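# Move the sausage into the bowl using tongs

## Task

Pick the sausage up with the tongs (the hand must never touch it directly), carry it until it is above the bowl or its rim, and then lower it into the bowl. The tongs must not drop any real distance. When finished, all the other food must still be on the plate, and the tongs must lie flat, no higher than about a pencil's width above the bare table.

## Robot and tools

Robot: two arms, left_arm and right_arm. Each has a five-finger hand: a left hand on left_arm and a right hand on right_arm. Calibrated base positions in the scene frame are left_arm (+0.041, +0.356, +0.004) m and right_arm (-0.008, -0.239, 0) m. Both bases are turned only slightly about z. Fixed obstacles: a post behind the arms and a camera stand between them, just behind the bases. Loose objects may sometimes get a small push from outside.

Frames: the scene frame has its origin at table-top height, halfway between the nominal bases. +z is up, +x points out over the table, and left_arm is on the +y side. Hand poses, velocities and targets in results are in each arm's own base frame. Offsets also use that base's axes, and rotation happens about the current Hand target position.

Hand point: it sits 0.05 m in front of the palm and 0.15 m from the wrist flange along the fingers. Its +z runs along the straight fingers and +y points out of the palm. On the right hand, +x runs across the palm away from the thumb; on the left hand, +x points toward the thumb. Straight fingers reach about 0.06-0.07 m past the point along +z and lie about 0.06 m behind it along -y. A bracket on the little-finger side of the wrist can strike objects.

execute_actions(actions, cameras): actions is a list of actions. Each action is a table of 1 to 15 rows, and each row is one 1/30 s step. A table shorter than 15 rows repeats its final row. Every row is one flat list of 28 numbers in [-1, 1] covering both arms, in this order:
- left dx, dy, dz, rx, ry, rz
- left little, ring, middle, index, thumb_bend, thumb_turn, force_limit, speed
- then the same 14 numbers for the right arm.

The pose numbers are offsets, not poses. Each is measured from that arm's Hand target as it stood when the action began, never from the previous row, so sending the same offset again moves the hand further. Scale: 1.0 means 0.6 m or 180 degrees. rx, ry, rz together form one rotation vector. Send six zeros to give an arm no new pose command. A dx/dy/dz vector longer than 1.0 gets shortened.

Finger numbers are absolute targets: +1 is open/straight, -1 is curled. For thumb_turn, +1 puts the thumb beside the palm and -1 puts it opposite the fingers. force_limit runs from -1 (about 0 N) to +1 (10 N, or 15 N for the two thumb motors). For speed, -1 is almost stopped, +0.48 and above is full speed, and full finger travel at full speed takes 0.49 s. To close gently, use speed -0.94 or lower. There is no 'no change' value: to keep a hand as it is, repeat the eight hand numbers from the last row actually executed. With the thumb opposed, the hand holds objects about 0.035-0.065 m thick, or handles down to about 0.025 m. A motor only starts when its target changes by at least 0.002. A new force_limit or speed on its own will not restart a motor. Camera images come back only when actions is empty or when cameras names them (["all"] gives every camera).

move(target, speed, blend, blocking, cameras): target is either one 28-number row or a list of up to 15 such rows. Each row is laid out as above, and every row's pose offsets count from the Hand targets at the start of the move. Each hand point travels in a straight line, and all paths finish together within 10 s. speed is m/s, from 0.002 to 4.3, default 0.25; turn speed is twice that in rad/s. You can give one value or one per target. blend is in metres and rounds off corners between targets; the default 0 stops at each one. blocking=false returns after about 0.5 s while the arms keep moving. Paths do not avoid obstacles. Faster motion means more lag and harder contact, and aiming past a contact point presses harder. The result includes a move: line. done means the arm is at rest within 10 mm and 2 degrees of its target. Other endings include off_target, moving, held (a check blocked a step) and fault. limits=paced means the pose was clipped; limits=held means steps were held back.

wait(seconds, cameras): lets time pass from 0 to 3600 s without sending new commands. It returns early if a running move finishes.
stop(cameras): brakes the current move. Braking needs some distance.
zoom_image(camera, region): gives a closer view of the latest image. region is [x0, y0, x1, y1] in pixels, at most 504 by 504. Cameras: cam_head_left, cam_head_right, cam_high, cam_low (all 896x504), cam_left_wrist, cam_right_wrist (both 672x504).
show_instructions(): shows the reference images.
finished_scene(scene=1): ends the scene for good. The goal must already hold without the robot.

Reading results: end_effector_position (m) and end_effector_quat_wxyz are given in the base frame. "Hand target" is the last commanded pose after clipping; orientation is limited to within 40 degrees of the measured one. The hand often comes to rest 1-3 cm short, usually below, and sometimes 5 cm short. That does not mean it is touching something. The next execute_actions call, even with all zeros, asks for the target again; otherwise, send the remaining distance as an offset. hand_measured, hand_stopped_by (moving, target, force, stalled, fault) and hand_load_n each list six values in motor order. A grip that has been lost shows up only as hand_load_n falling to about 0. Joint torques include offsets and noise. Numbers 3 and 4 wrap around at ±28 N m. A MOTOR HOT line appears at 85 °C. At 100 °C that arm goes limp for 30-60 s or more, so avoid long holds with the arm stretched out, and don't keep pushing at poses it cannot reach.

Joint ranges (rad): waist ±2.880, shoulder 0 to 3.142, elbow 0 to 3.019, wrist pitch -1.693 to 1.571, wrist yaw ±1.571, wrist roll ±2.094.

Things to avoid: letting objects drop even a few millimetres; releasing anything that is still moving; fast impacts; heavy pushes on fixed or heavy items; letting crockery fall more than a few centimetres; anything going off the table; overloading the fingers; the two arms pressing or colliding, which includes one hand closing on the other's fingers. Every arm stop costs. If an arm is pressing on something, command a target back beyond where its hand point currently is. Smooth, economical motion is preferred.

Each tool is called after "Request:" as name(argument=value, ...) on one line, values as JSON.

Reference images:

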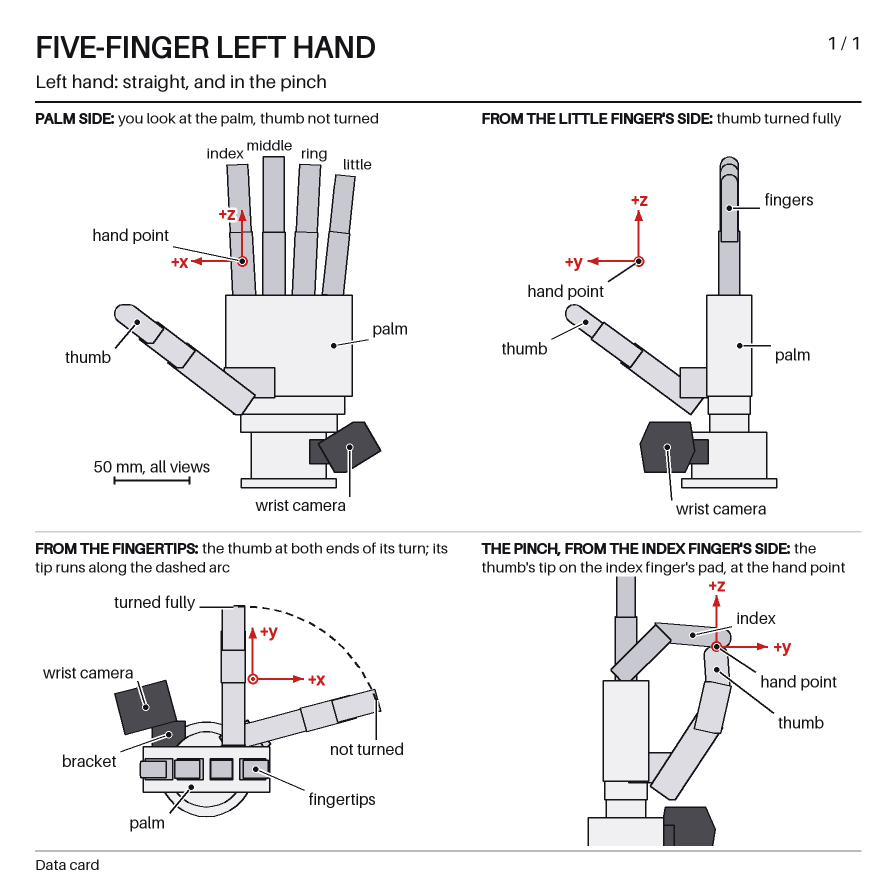

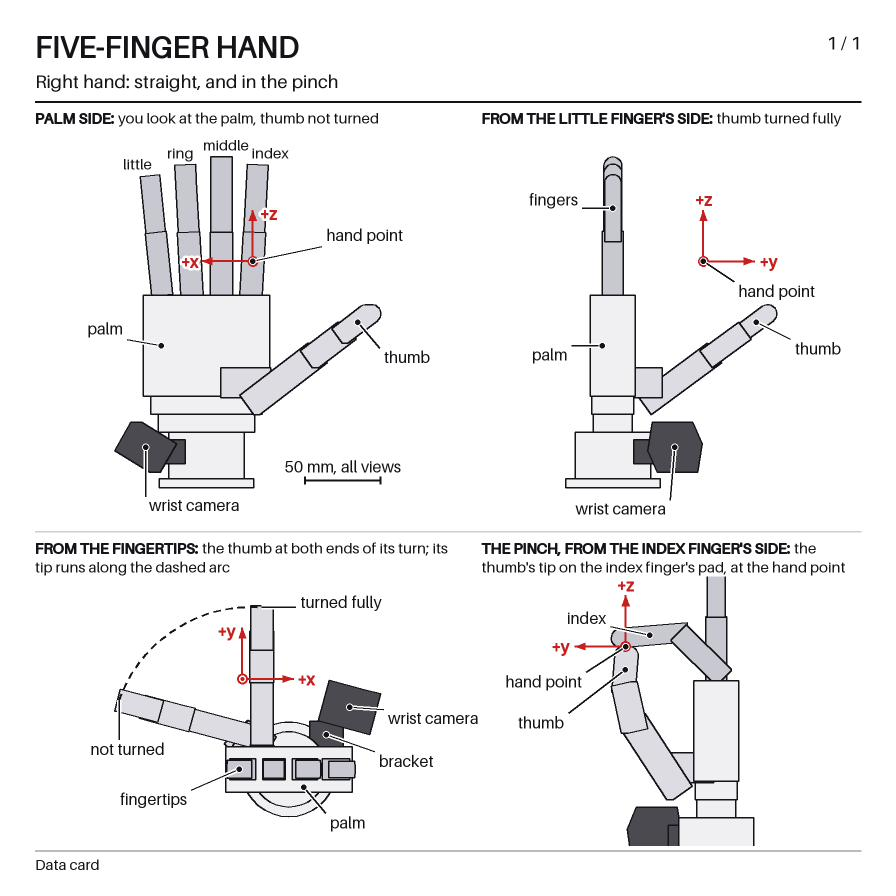

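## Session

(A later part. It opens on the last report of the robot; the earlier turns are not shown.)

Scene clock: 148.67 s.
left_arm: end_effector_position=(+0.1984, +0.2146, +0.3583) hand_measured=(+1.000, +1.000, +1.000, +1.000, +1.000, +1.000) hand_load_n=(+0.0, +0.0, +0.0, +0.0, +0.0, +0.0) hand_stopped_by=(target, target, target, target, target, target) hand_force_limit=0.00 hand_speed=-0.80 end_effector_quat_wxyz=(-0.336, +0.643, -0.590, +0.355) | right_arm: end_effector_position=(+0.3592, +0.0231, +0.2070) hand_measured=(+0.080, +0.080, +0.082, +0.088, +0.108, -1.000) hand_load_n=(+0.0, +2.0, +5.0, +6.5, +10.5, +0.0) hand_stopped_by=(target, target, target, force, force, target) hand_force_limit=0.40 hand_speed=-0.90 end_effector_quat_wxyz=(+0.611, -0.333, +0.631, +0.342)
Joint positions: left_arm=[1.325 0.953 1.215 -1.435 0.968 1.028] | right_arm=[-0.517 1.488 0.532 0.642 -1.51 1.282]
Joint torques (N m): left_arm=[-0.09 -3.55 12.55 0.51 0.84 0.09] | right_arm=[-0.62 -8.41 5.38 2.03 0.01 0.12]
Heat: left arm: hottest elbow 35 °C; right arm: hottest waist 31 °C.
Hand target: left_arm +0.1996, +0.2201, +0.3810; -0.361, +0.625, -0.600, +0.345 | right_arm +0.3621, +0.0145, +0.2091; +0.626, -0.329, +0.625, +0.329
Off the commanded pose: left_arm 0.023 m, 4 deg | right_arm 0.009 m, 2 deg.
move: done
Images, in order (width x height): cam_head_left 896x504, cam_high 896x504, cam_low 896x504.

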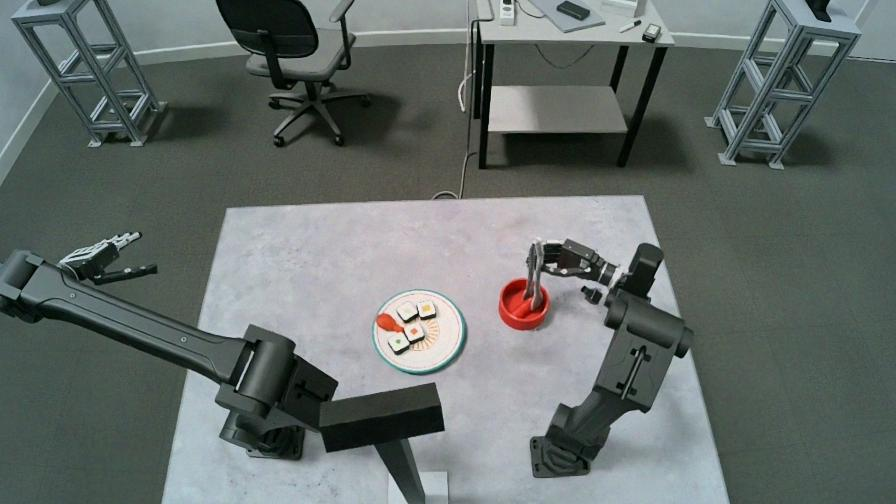

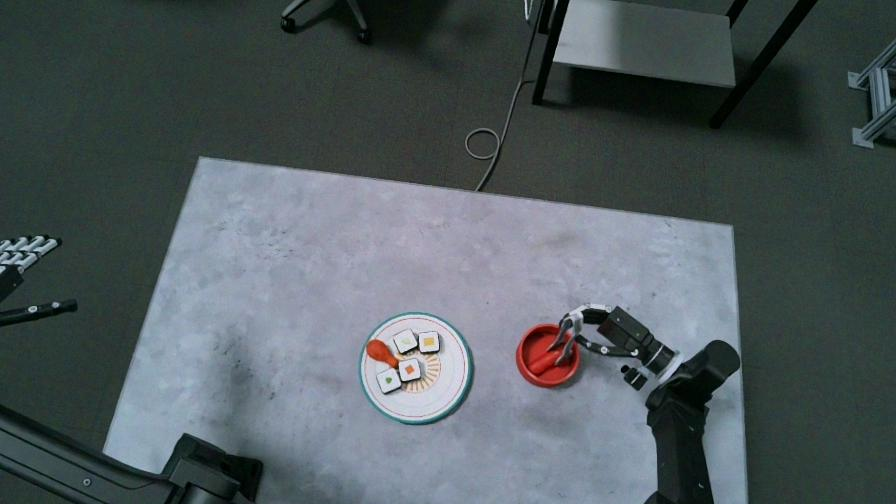

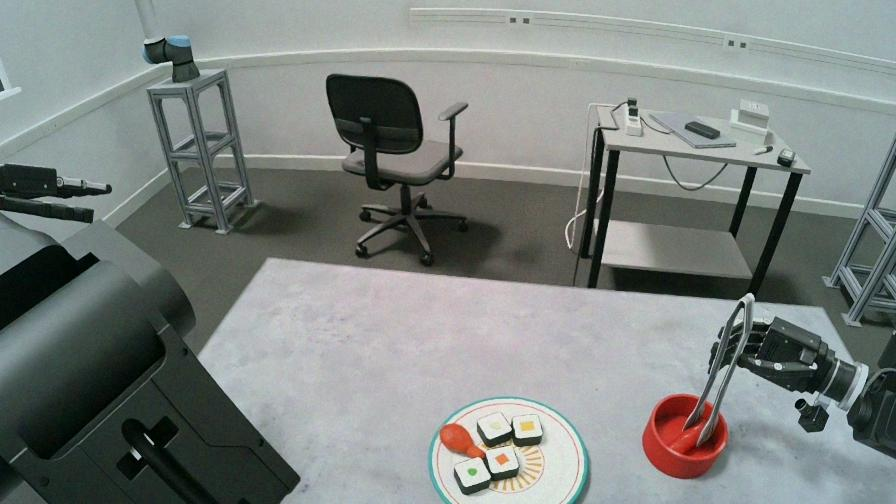

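Request:
move(target=[0,0,0,0,0,0,1,1,1,1,1,1,0,-0.8,0,0,-0.004,0,0,0,0.2,0.2,0.2,0.2,0.15,-1,0.3,-0.92], speed=0.04, cameras=["cam_high","cam_low","cam_head_left"])

Request:
zoom_image(camera="cam_low", region=[620, 360, 760, 500])

Request:
zoom_image(camera="cam_high", region=[500, 300, 600, 400])

Request:
zoom_image(camera="cam_head_left", region=[480, 260, 570, 350])

Scene clock: 150.70 s.
left_arm: end_effector_position=(+0.1984, +0.2146, +0.3583) hand_measured=(+1.000, +1.000, +1.000, +1.000, +1.000, +1.000) hand_load_n=(+0.0, +0.0, +0.0, +0.0, +0.0, +0.0) hand_stopped_by=(target, target, target, target, target, target) hand_force_limit=0.00 hand_speed=-0.80 end_effector_quat_wxyz=(-0.336, +0.643, -0.590, +0.355) | right_arm: end_effector_position=(+0.3601, +0.0222, +0.2036) hand_measured=(+0.200, +0.200, +0.200, +0.200, +0.152, -1.000) hand_load_n=(+0.5, +1.0, +1.0, +2.0, +4.5, +0.0) hand_stopped_by=(target, target, target, target, target, target) hand_force_limit=0.30 hand_speed=-0.92 end_effector_quat_wxyz=(+0.617, -0.335, +0.628, +0.335)
Joint positions: left_arm=[1.325 0.953 1.215 -1.435 0.968 1.028] | right_arm=[-0.518 1.52 0.519 0.791 -1.505 1.369]
Joint torques (N m): left_arm=[-0.09 -3.43 12.57 0.51 0.84 0.09] | right_arm=[-0.5 -9.35 5.01 1.89 0.01 0.24]
Heat: left arm: hottest elbow 35 °C; right arm: hottest waist 31 °C.
Hand target: left_arm +0.1996, +0.2201, +0.3810; -0.361, +0.625, -0.600, +0.345 | right_arm +0.3621, +0.0145, +0.2067; +0.626, -0.329, +0.625, +0.329
Off the commanded pose: left_arm 0.023 m, 4 deg | right_arm 0.009 m, 2 deg.
move: done
Images, in order (width x height): cam_head_left 896x504, cam_high 896x504, cam_low 896x504.

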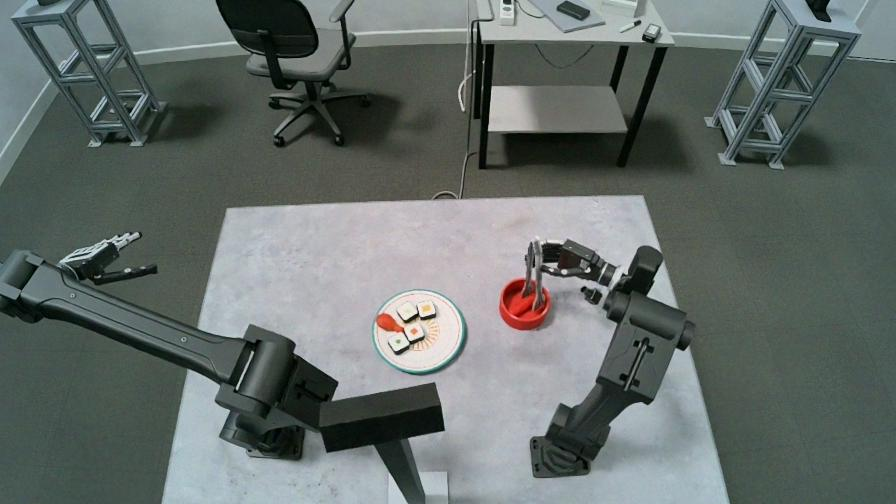

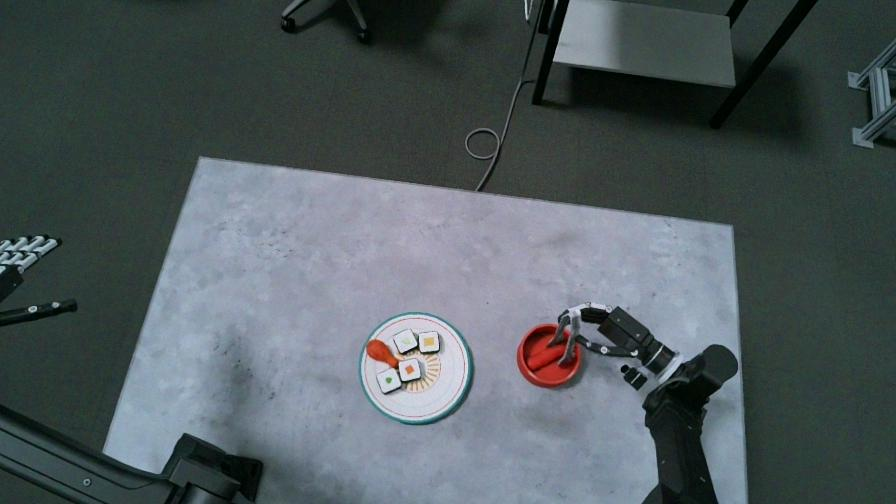

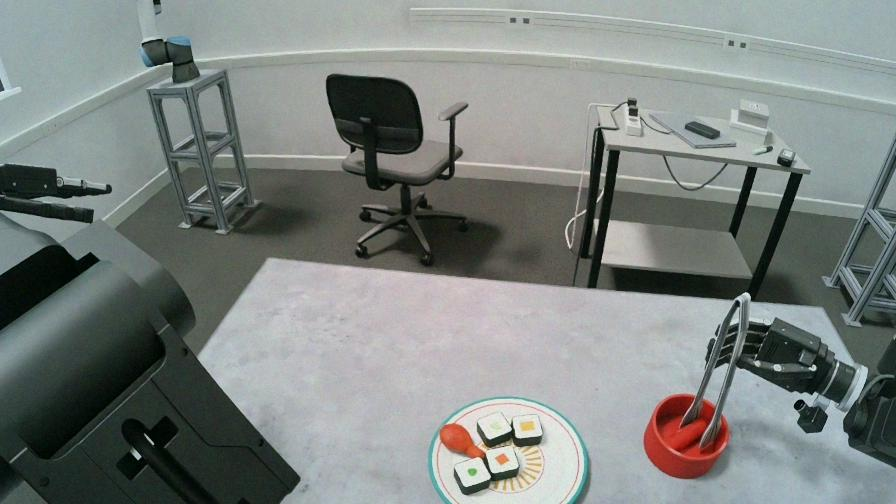

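Scaled by 3.600 from the camera's image (finer frame: 1280x720).

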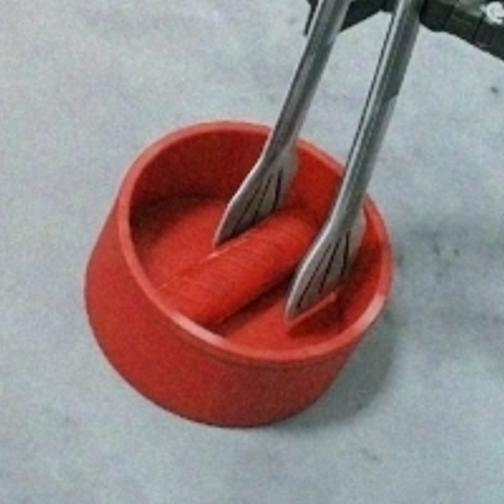

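Scaled by 5.040 from the camera's image (finer frame: 1280x720).

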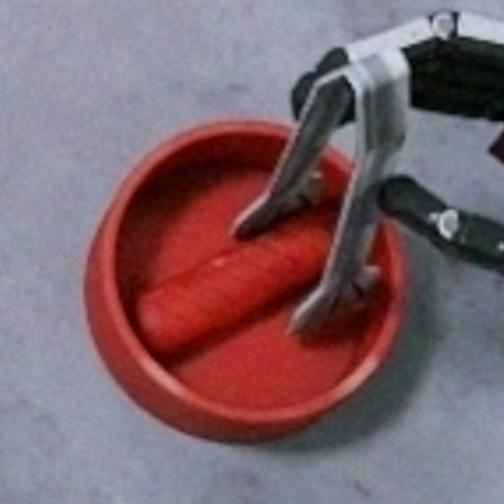

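Scaled by 5.600 from the camera's image (finer frame: 1280x720).

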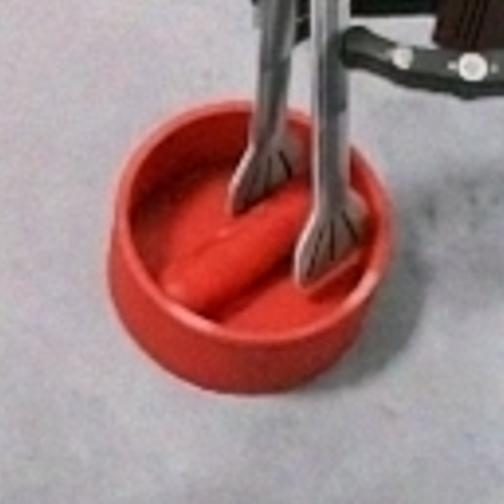

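Request:
move(target=[[0,0,0,0,0,0,1,1,1,1,1,1,0,-0.8,0,0,0.1,0,0,0,0.2,0.2,0.2,0.2,0.15,-1,0.3,-0.92],[0,0,0,0,0,0,1,1,1,1,1,1,0,-0.8,0,0,0.22,0,0,0,0.2,0.2,0.2,0.2,0.15,-1,0.3,-0.92]], speed=0.06, blend=0.02, cameras=["cam_high","cam_low","cam_head_right"])

Scene clock: 154.97 s.
left_arm: end_effector_position=(+0.1984, +0.2146, +0.3583) hand_measured=(+1.000, +1.000, +1.000, +1.000, +1.000, +1.000) hand_load_n=(+0.0, +0.0, +0.0, +0.0, +0.0, +0.0) hand_stopped_by=(target, target, target, target, target, target) hand_force_limit=0.00 hand_speed=-0.80 end_effector_quat_wxyz=(-0.336, +0.643, -0.590, +0.355) | right_arm: end_effector_position=(+0.3569, +0.0237, +0.3170) hand_measured=(+0.200, +0.200, +0.200, +0.200, +0.152, -1.000) hand_load_n=(+0.5, +1.5, +1.5, +2.0, +4.5, +0.0) hand_stopped_by=(target, target, target, target, target, target) hand_force_limit=0.30 hand_speed=-0.92 end_effector_quat_wxyz=(+0.617, -0.321, +0.630, +0.347)
Joint positions: left_arm=[1.325 0.953 1.215 -1.435 0.968 1.028] | right_arm=[-0.518 1.24 0.601 0.65 -1.502 1.622]
Joint torques (N m): left_arm=[-0.09 -3.55 12.57 0.54 0.84 0.09] | right_arm=[0.09 -8.06 10.25 0.49 0.15 0.13]
Heat: left arm: hottest elbow 35 °C; right arm: hottest waist 31 °C.
Hand target: left_arm +0.1996, +0.2201, +0.3810; -0.361, +0.625, -0.600, +0.345 | right_arm +0.3621, +0.0145, +0.3387; +0.626, -0.329, +0.625, +0.329
Off the commanded pose: left_arm 0.023 m, 4 deg | right_arm 0.024 m, 3 deg.
move: off_target (right_arm)
Images, in order (width x height): cam_head_right 896x504, cam_high 896x504, cam_low 896x504.

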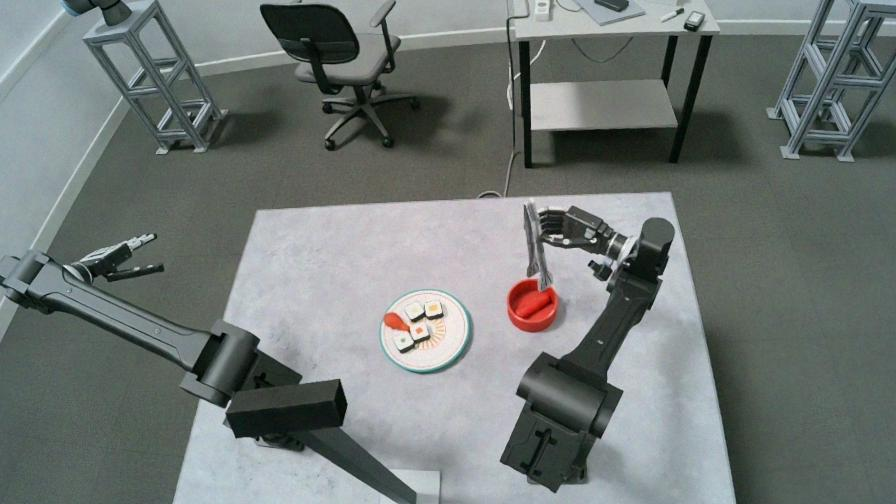

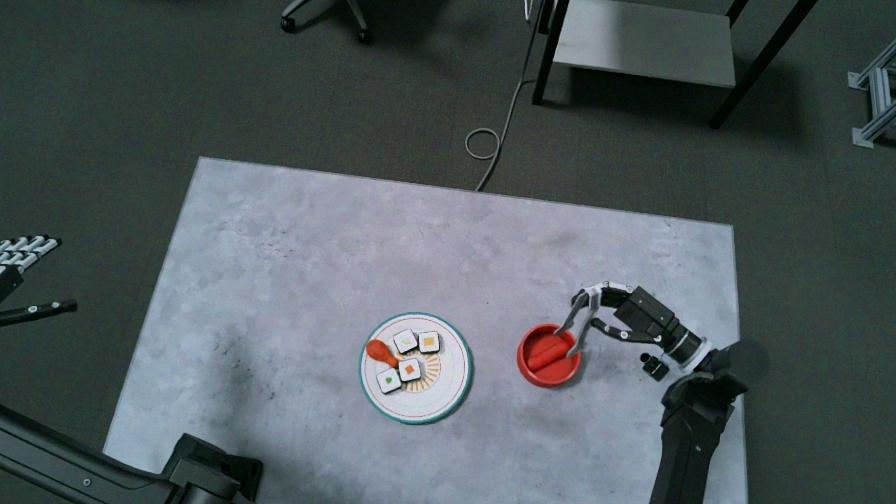

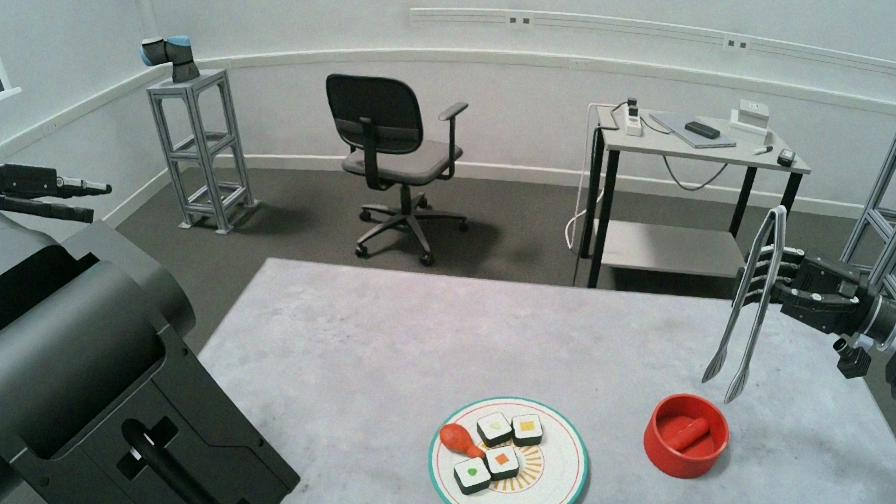

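Request:
move(target=[[0,0,0,0,0,0,1,1,1,1,1,1,0,-0.8,0.247,0.476,0.033,0,0,-0.064,0.2,0.2,0.2,0.2,0.15,-1,0.3,-0.92]], speed=0.12, cameras=["cam_high","cam_low"])

Scene clock: 161.30 s.
left_arm: end_effector_position=(+0.1984, +0.2146, +0.3583) hand_measured=(+1.000, +1.000, +1.000, +1.000, +1.000, +1.000) hand_load_n=(+0.0, +0.0, -0.5, +0.0, +0.0, +0.0) hand_stopped_by=(target, target, target, target, target, target) hand_force_limit=0.00 hand_speed=-0.80 end_effector_quat_wxyz=(-0.336, +0.643, -0.590, +0.355) | right_arm: end_effector_position=(+0.5026, +0.2963, +0.3306) hand_measured=(+0.200, +0.200, +0.200, +0.200, +0.152, -1.000) hand_load_n=(+0.5, +1.0, +1.5, +2.0, +5.0, +0.0) hand_stopped_by=(target, target, target, target, target, target) hand_force_limit=0.30 hand_speed=-0.92 end_effector_quat_wxyz=(+0.639, -0.260, +0.673, +0.266)
Joint positions: left_arm=[1.325 0.953 1.215 -1.435 0.968 1.028] | right_arm=[0.287 1.398 0.829 0.523 -0.476 1.576]
Joint torques (N m): left_arm=[0.03 -3.55 12.57 0.53 0.84 0.09] | right_arm=[1.55 -11.05 11.79 1.18 0.15 -0.08]
Heat: left arm: hottest elbow 35 °C; right arm: hottest waist 31 °C.
Hand target: left_arm +0.1996, +0.2201, +0.3810; -0.361, +0.625, -0.600, +0.345 | right_arm +0.5103, +0.3001, +0.3585; +0.656, -0.265, +0.655, +0.264
Off the commanded pose: left_arm 0.023 m, 4 deg | right_arm 0.029 m, 3 deg.
move: off_target (right_arm)

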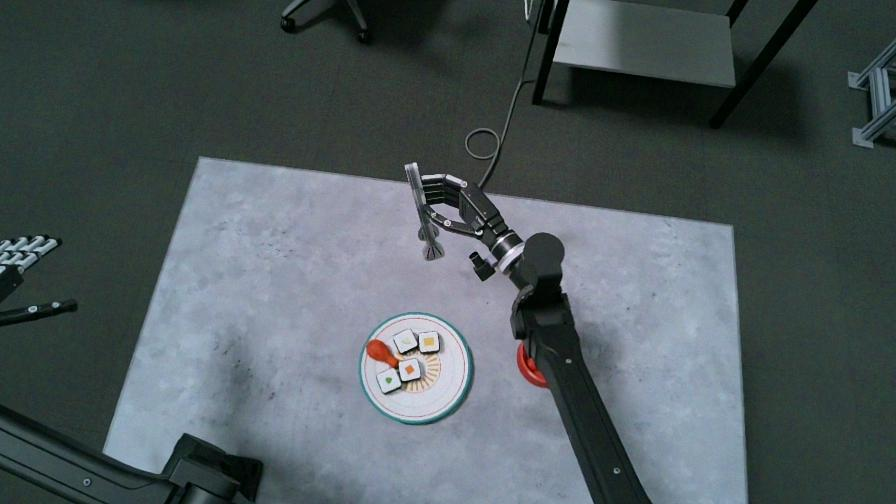

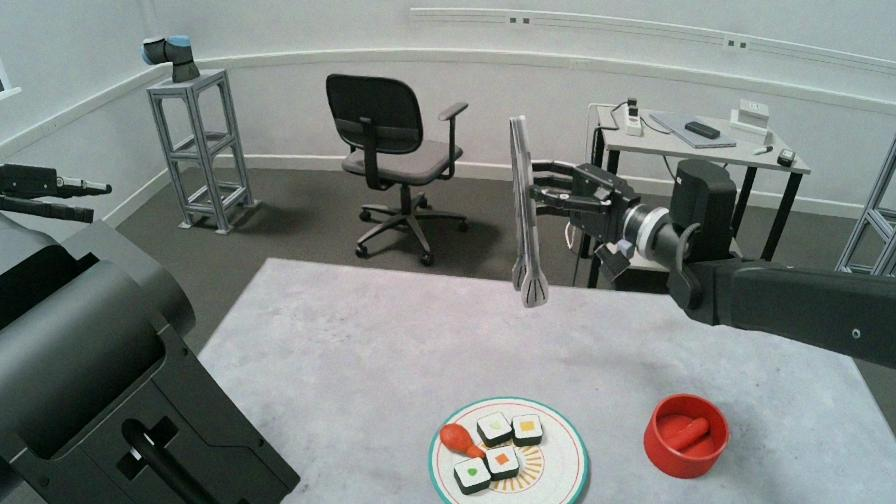

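Request:
move(target=[[0,0,0,0,0,0,1,1,1,1,1,1,0,-0.8,0,0,0,-0.485,-0.12,0,0.2,0.2,0.2,0.2,0.15,-1,0.3,-0.92]], speed=0.25, cameras=["cam_high","cam_low","cam_head_right"])

Scene clock: 166.47 s.
left_arm: end_effector_position=(+0.1984, +0.2146, +0.3583) hand_measured=(+1.000, +1.000, +1.000, +1.000, +1.000, +1.000) hand_load_n=(+0.0, +0.0, +0.0, +0.0, +0.0, +0.0) hand_stopped_by=(target, target, target, target, target, target) hand_force_limit=0.00 hand_speed=-0.80 end_effector_quat_wxyz=(-0.336, +0.643, -0.590, +0.355) | right_arm: end_effector_position=(+0.5018, +0.2973, +0.3269) hand_measured=(+0.200, +0.200, +0.200, +0.200, +0.152, -1.000) hand_load_n=(+0.5, +1.0, +1.5, +2.5, +5.0, +0.0) hand_stopped_by=(target, target, target, target, target, target) hand_force_limit=0.30 hand_speed=-0.92 end_effector_quat_wxyz=(-0.379, +0.689, -0.544, +0.292)
Joint positions: left_arm=[1.325 0.953 1.215 -1.435 0.968 1.028] | right_arm=[0.551 1.352 1.375 -0.619 0.254 0.182]
Joint torques (N m): left_arm=[-0.03 -3.55 12.57 0.5 0.84 0.1] | right_arm=[2.02 -11.87 13.44 1.05 0.41 -0.21]
Heat: left arm: hottest elbow 35 °C; right arm: hottest waist 31 °C.
Hand target: left_arm +0.1996, +0.2201, +0.3810; -0.361, +0.625, -0.600, +0.345 | right_arm +0.5103, +0.3001, +0.3585; -0.394, +0.682, -0.534, +0.307
Off the commanded pose: left_arm 0.023 m, 4 deg | right_arm 0.033 m, 3 deg.
move: off_target (right_arm)
Images, in order (width x height): cam_head_right 896x504, cam_high 896x504, cam_low 896x504.

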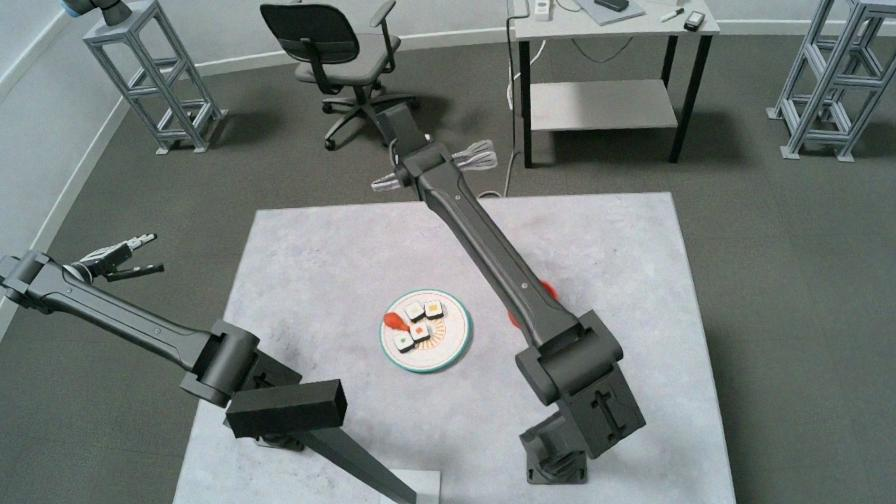

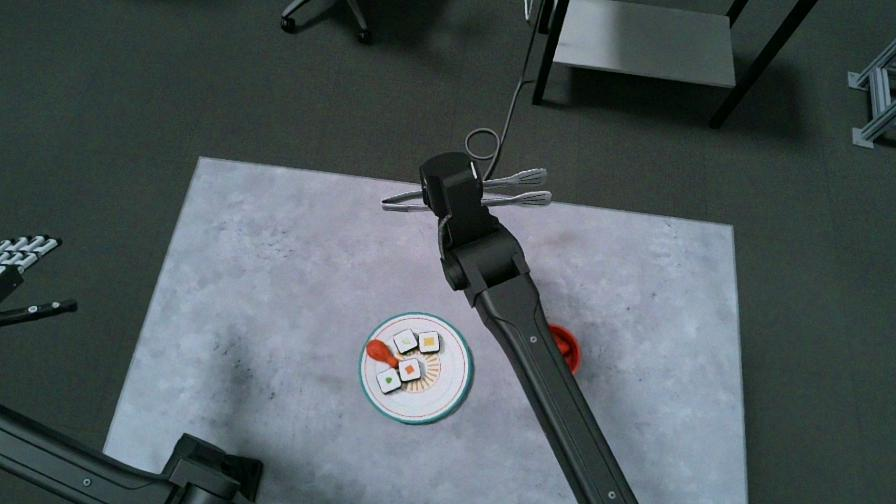

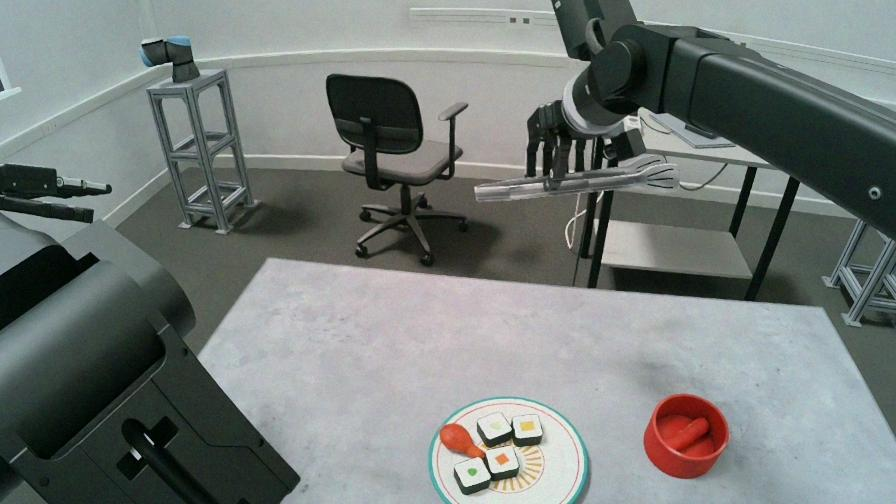

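Request:
move(target=[[0,0,0,0,0,0,1,1,1,1,1,1,0,-0.8,0,0,-0.44,0,0,0,0.2,0.2,0.2,0.2,0.15,-1,0.3,-0.92]], speed=0.12, cameras=["cam_high","cam_low","cam_head_right"])

Scene clock: 170.33 s.
left_arm: end_effector_position=(+0.1984, +0.2146, +0.3583) hand_measured=(+1.000, +1.000, +1.000, +1.000, +1.000, +1.000) hand_load_n=(+0.0, +0.0, +0.0, +0.0, +0.0, +0.0) hand_stopped_by=(target, target, target, target, target, target) hand_force_limit=0.00 hand_speed=-0.80 end_effector_quat_wxyz=(-0.336, +0.643, -0.590, +0.355) | right_arm: end_effector_position=(+0.4985, +0.2952, +0.0761) hand_measured=(+0.200, +0.200, +0.200, +0.200, +0.152, -1.000) hand_load_n=(+0.5, +1.0, +1.5, +3.0, +5.0, +0.0) hand_stopped_by=(target, target, target, target, target, target) hand_force_limit=0.30 hand_speed=-0.92 end_effector_quat_wxyz=(-0.375, +0.692, -0.545, +0.290)
Joint positions: left_arm=[1.325 0.953 1.215 -1.435 0.968 1.028] | right_arm=[0.551 1.557 0.895 0.056 0.254 0.182]
Joint torques (N m): left_arm=[-0.03 -3.55 12.57 0.5 0.84 0.09] | right_arm=[1.85 -14.1 8.06 2.59 0.36 -0.19]
Heat: left arm: hottest elbow 35 °C; right arm: hottest waist 31 °C.
Hand target: left_arm +0.1996, +0.2201, +0.3810; -0.361, +0.625, -0.600, +0.345 | right_arm +0.5103, +0.3001, +0.0945; -0.394, +0.682, -0.534, +0.307
Off the commanded pose: left_arm 0.023 m, 4 deg | right_arm 0.022 m, 3 deg.
move: off_target (right_arm)
Images, in order (width x height): cam_head_right 896x504, cam_high 896x504, cam_low 896x504.

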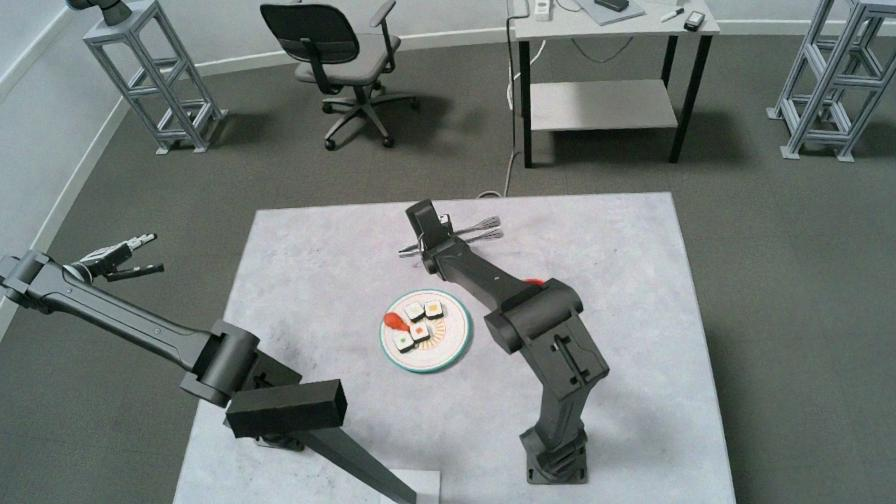

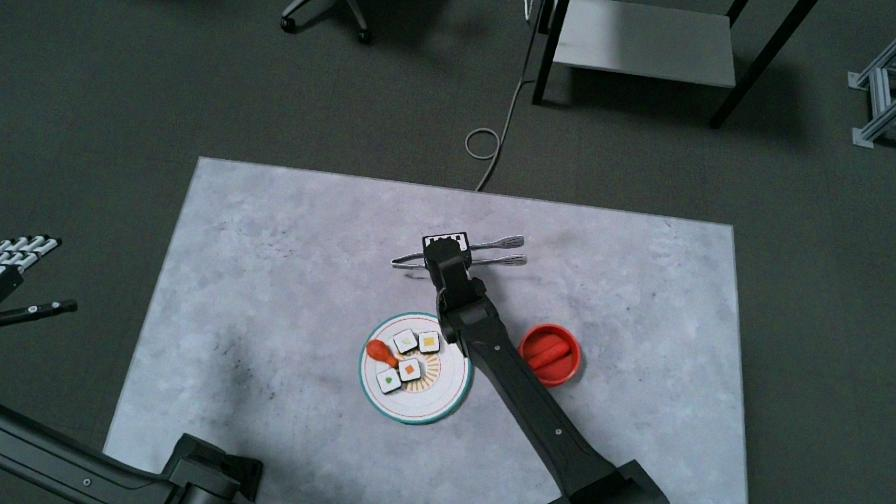

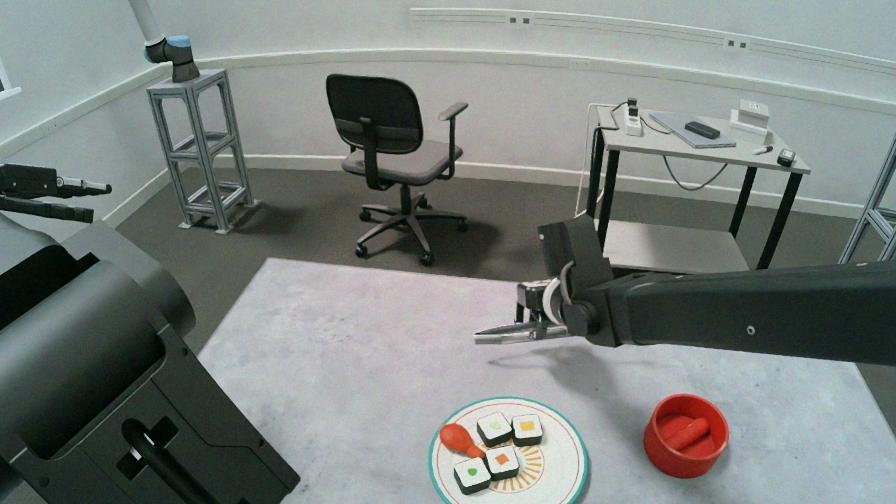

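Request:
zoom_image(camera="cam_low", region=[440, 260, 640, 380])

Request:
zoom_image(camera="cam_high", region=[370, 210, 550, 310])

Scaled by 2.520 from the camera's image (finer frame: 1280x720).

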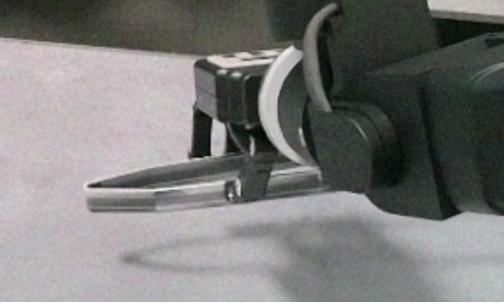

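Scaled by 2.800 from the camera's image (finer frame: 1280x720).

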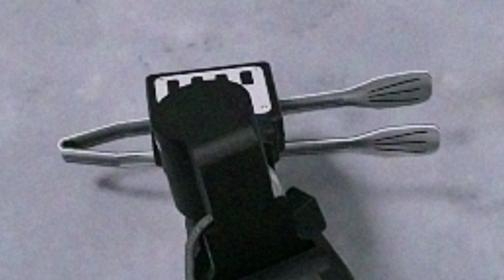

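Request:
move(target=[[0,0,0,0,0,0,1,1,1,1,1,1,0,-0.8,0,0,-0.06,0,0,0,0.2,0.2,0.2,0.2,0.15,-1,0.3,-0.92]], speed=0.05, cameras=["cam_low","cam_high"])

Request:
zoom_image(camera="cam_low", region=[440, 260, 640, 380])

Scene clock: 172.23 s.
left_arm: end_effector_position=(+0.1984, +0.2146, +0.3583) hand_measured=(+1.000, +1.000, +1.000, +1.000, +1.000, +1.000) hand_load_n=(+0.0, +0.0, +0.0, +0.0, +0.0, -0.5) hand_stopped_by=(target, target, target, target, target, target) hand_force_limit=0.00 hand_speed=-0.80 end_effector_quat_wxyz=(-0.336, +0.643, -0.590, +0.355) | right_arm: end_effector_position=(+0.4999, +0.2961, +0.0461) hand_measured=(+0.200, +0.200, +0.200, +0.200, +0.152, -1.000) hand_load_n=(+0.0, +1.0, +1.5, +2.5, +5.5, +0.0) hand_stopped_by=(target, target, target, target, target, target) hand_force_limit=0.30 hand_speed=-0.92 end_effector_quat_wxyz=(-0.379, +0.689, -0.544, +0.292)
Joint positions: left_arm=[1.325 0.953 1.215 -1.435 0.968 1.028] | right_arm=[0.551 1.618 0.861 0.162 0.254 0.182]
Joint torques (N m): left_arm=[-0.09 -3.55 12.59 0.49 0.85 0.09] | right_arm=[1.9 -13.51 7.23 2.58 0.36 -0.18]
Heat: left arm: hottest elbow 36 °C; right arm: hottest waist 31 °C.
Hand target: left_arm +0.1996, +0.2201, +0.3810; -0.361, +0.625, -0.600, +0.345 | right_arm +0.5103, +0.3001, +0.0585; -0.394, +0.682, -0.534, +0.307
Off the commanded pose: left_arm 0.023 m, 4 deg | right_arm 0.017 m, 3 deg.
move: off_target (right_arm)
Images, in order (width x height): cam_high 896x504, cam_low 896x504.

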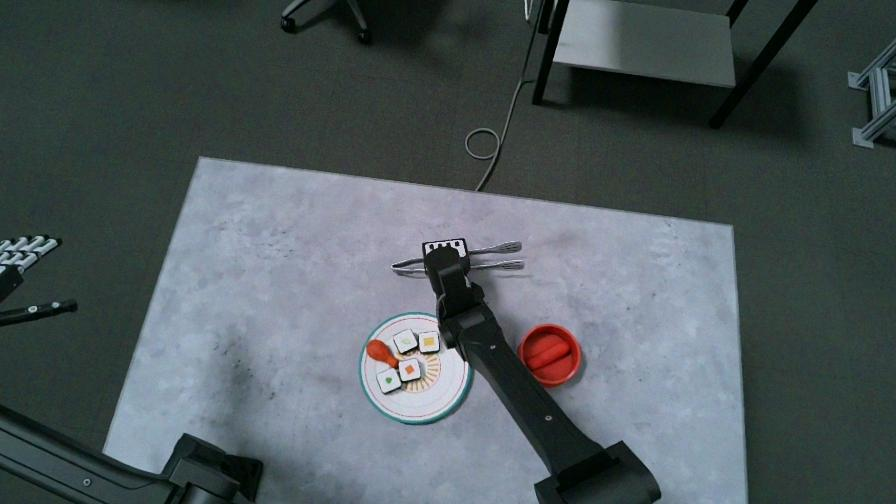

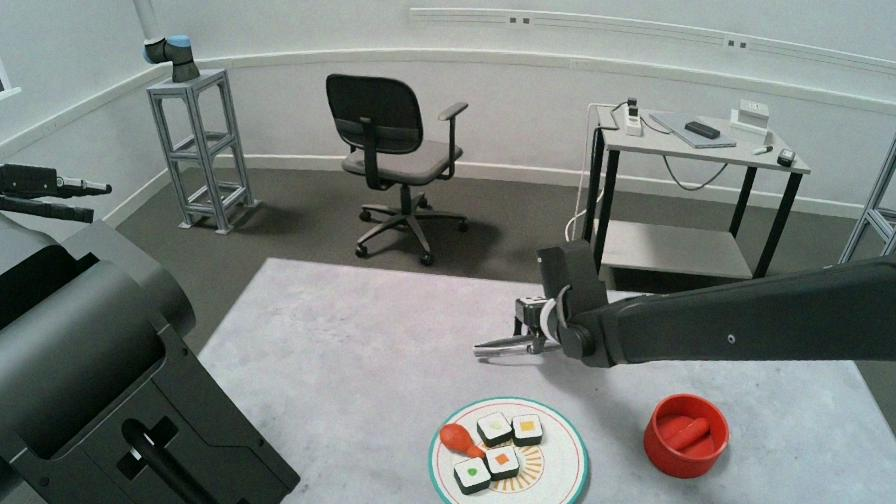

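Scaled by 2.520 from the camera's image (finer frame: 1280x720).

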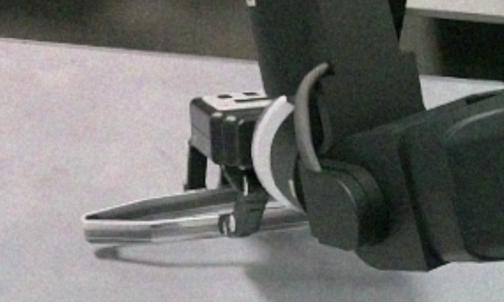

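Request:
move(target=[[0,0,0,0,0,0,1,1,1,1,1,1,0,-0.8,0,0,-0.01,0,0,0,0.2,0.2,0.2,0.2,0.15,-1,0.3,-0.92]], speed=0.05, cameras=["cam_low","cam_high"])

Request:
zoom_image(camera="cam_low", region=[460, 310, 580, 370])

Request:
zoom_image(camera="cam_high", region=[370, 210, 550, 310])

Scene clock: 173.60 s.
left_arm: end_effector_position=(+0.1984, +0.2146, +0.3583) hand_measured=(+1.000, +1.000, +1.000, +1.000, +1.000, +1.000) hand_load_n=(+0.0, +0.0, +0.0, +0.0, +0.0, +0.0) hand_stopped_by=(target, target, target, target, target, target) hand_force_limit=0.00 hand_speed=-0.80 end_effector_quat_wxyz=(-0.336, +0.643, -0.590, +0.355) | right_arm: end_effector_position=(+0.5001, +0.2962, +0.0412) hand_measured=(+0.200, +0.200, +0.200, +0.200, +0.152, -1.000) hand_load_n=(+0.0, +1.0, +1.5, +2.5, +5.0, +0.0) hand_stopped_by=(target, target, target, target, target, target) hand_force_limit=0.30 hand_speed=-0.92 end_effector_quat_wxyz=(-0.380, +0.689, -0.544, +0.292)
Joint positions: left_arm=[1.325 0.953 1.215 -1.435 0.968 1.028] | right_arm=[0.551 1.629 0.857 0.179 0.254 0.182]
Joint torques (N m): left_arm=[-0.09 -3.49 12.56 0.5 0.84 0.09] | right_arm=[2.08 -13.22 7.15 2.71 0.39 -0.23]
Heat: left arm: hottest elbow 36 °C; right arm: hottest waist 31 °C.
Hand target: left_arm +0.1996, +0.2201, +0.3810; -0.361, +0.625, -0.600, +0.345 | right_arm +0.5103, +0.3001, +0.0525; -0.394, +0.682, -0.534, +0.307
Off the commanded pose: left_arm 0.023 m, 4 deg | right_arm 0.016 m, 3 deg.
move: off_target (right_arm)
Images, in order (width x height): cam_high 896x504, cam_low 896x504.

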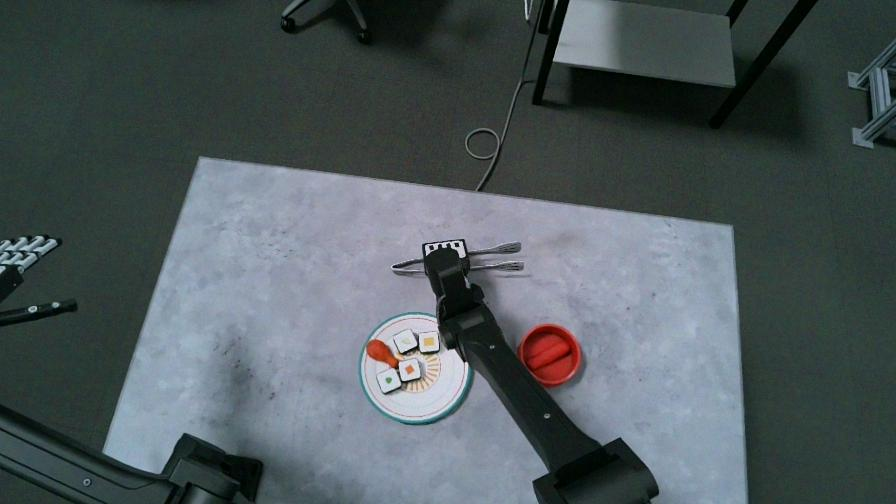

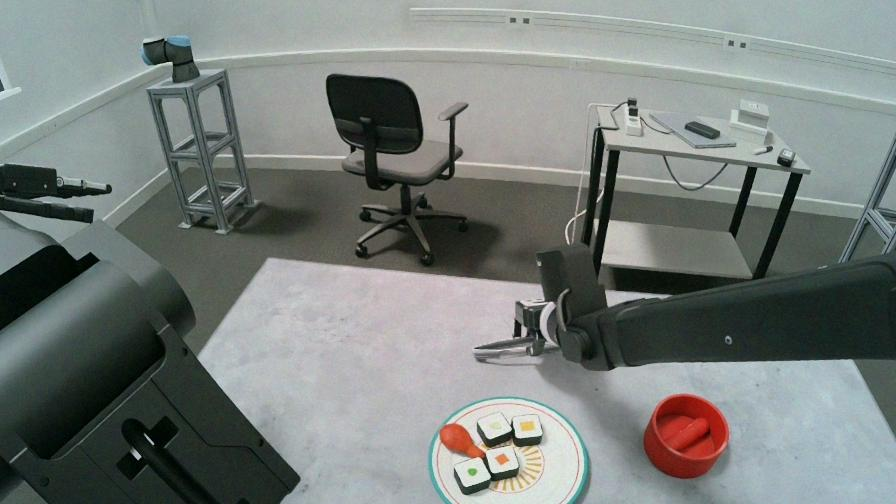

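Scaled by 4.200 from the camera's image (finer frame: 1280x720).

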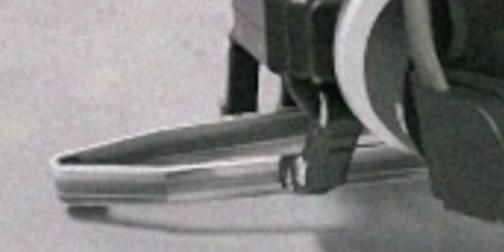

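Scaled by 2.800 from the camera's image (finer frame: 1280x720).

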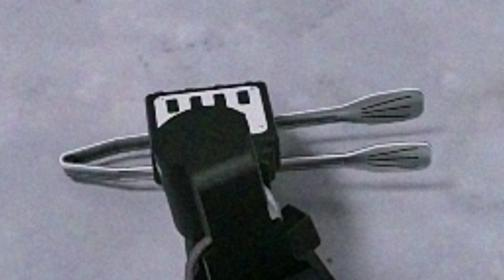

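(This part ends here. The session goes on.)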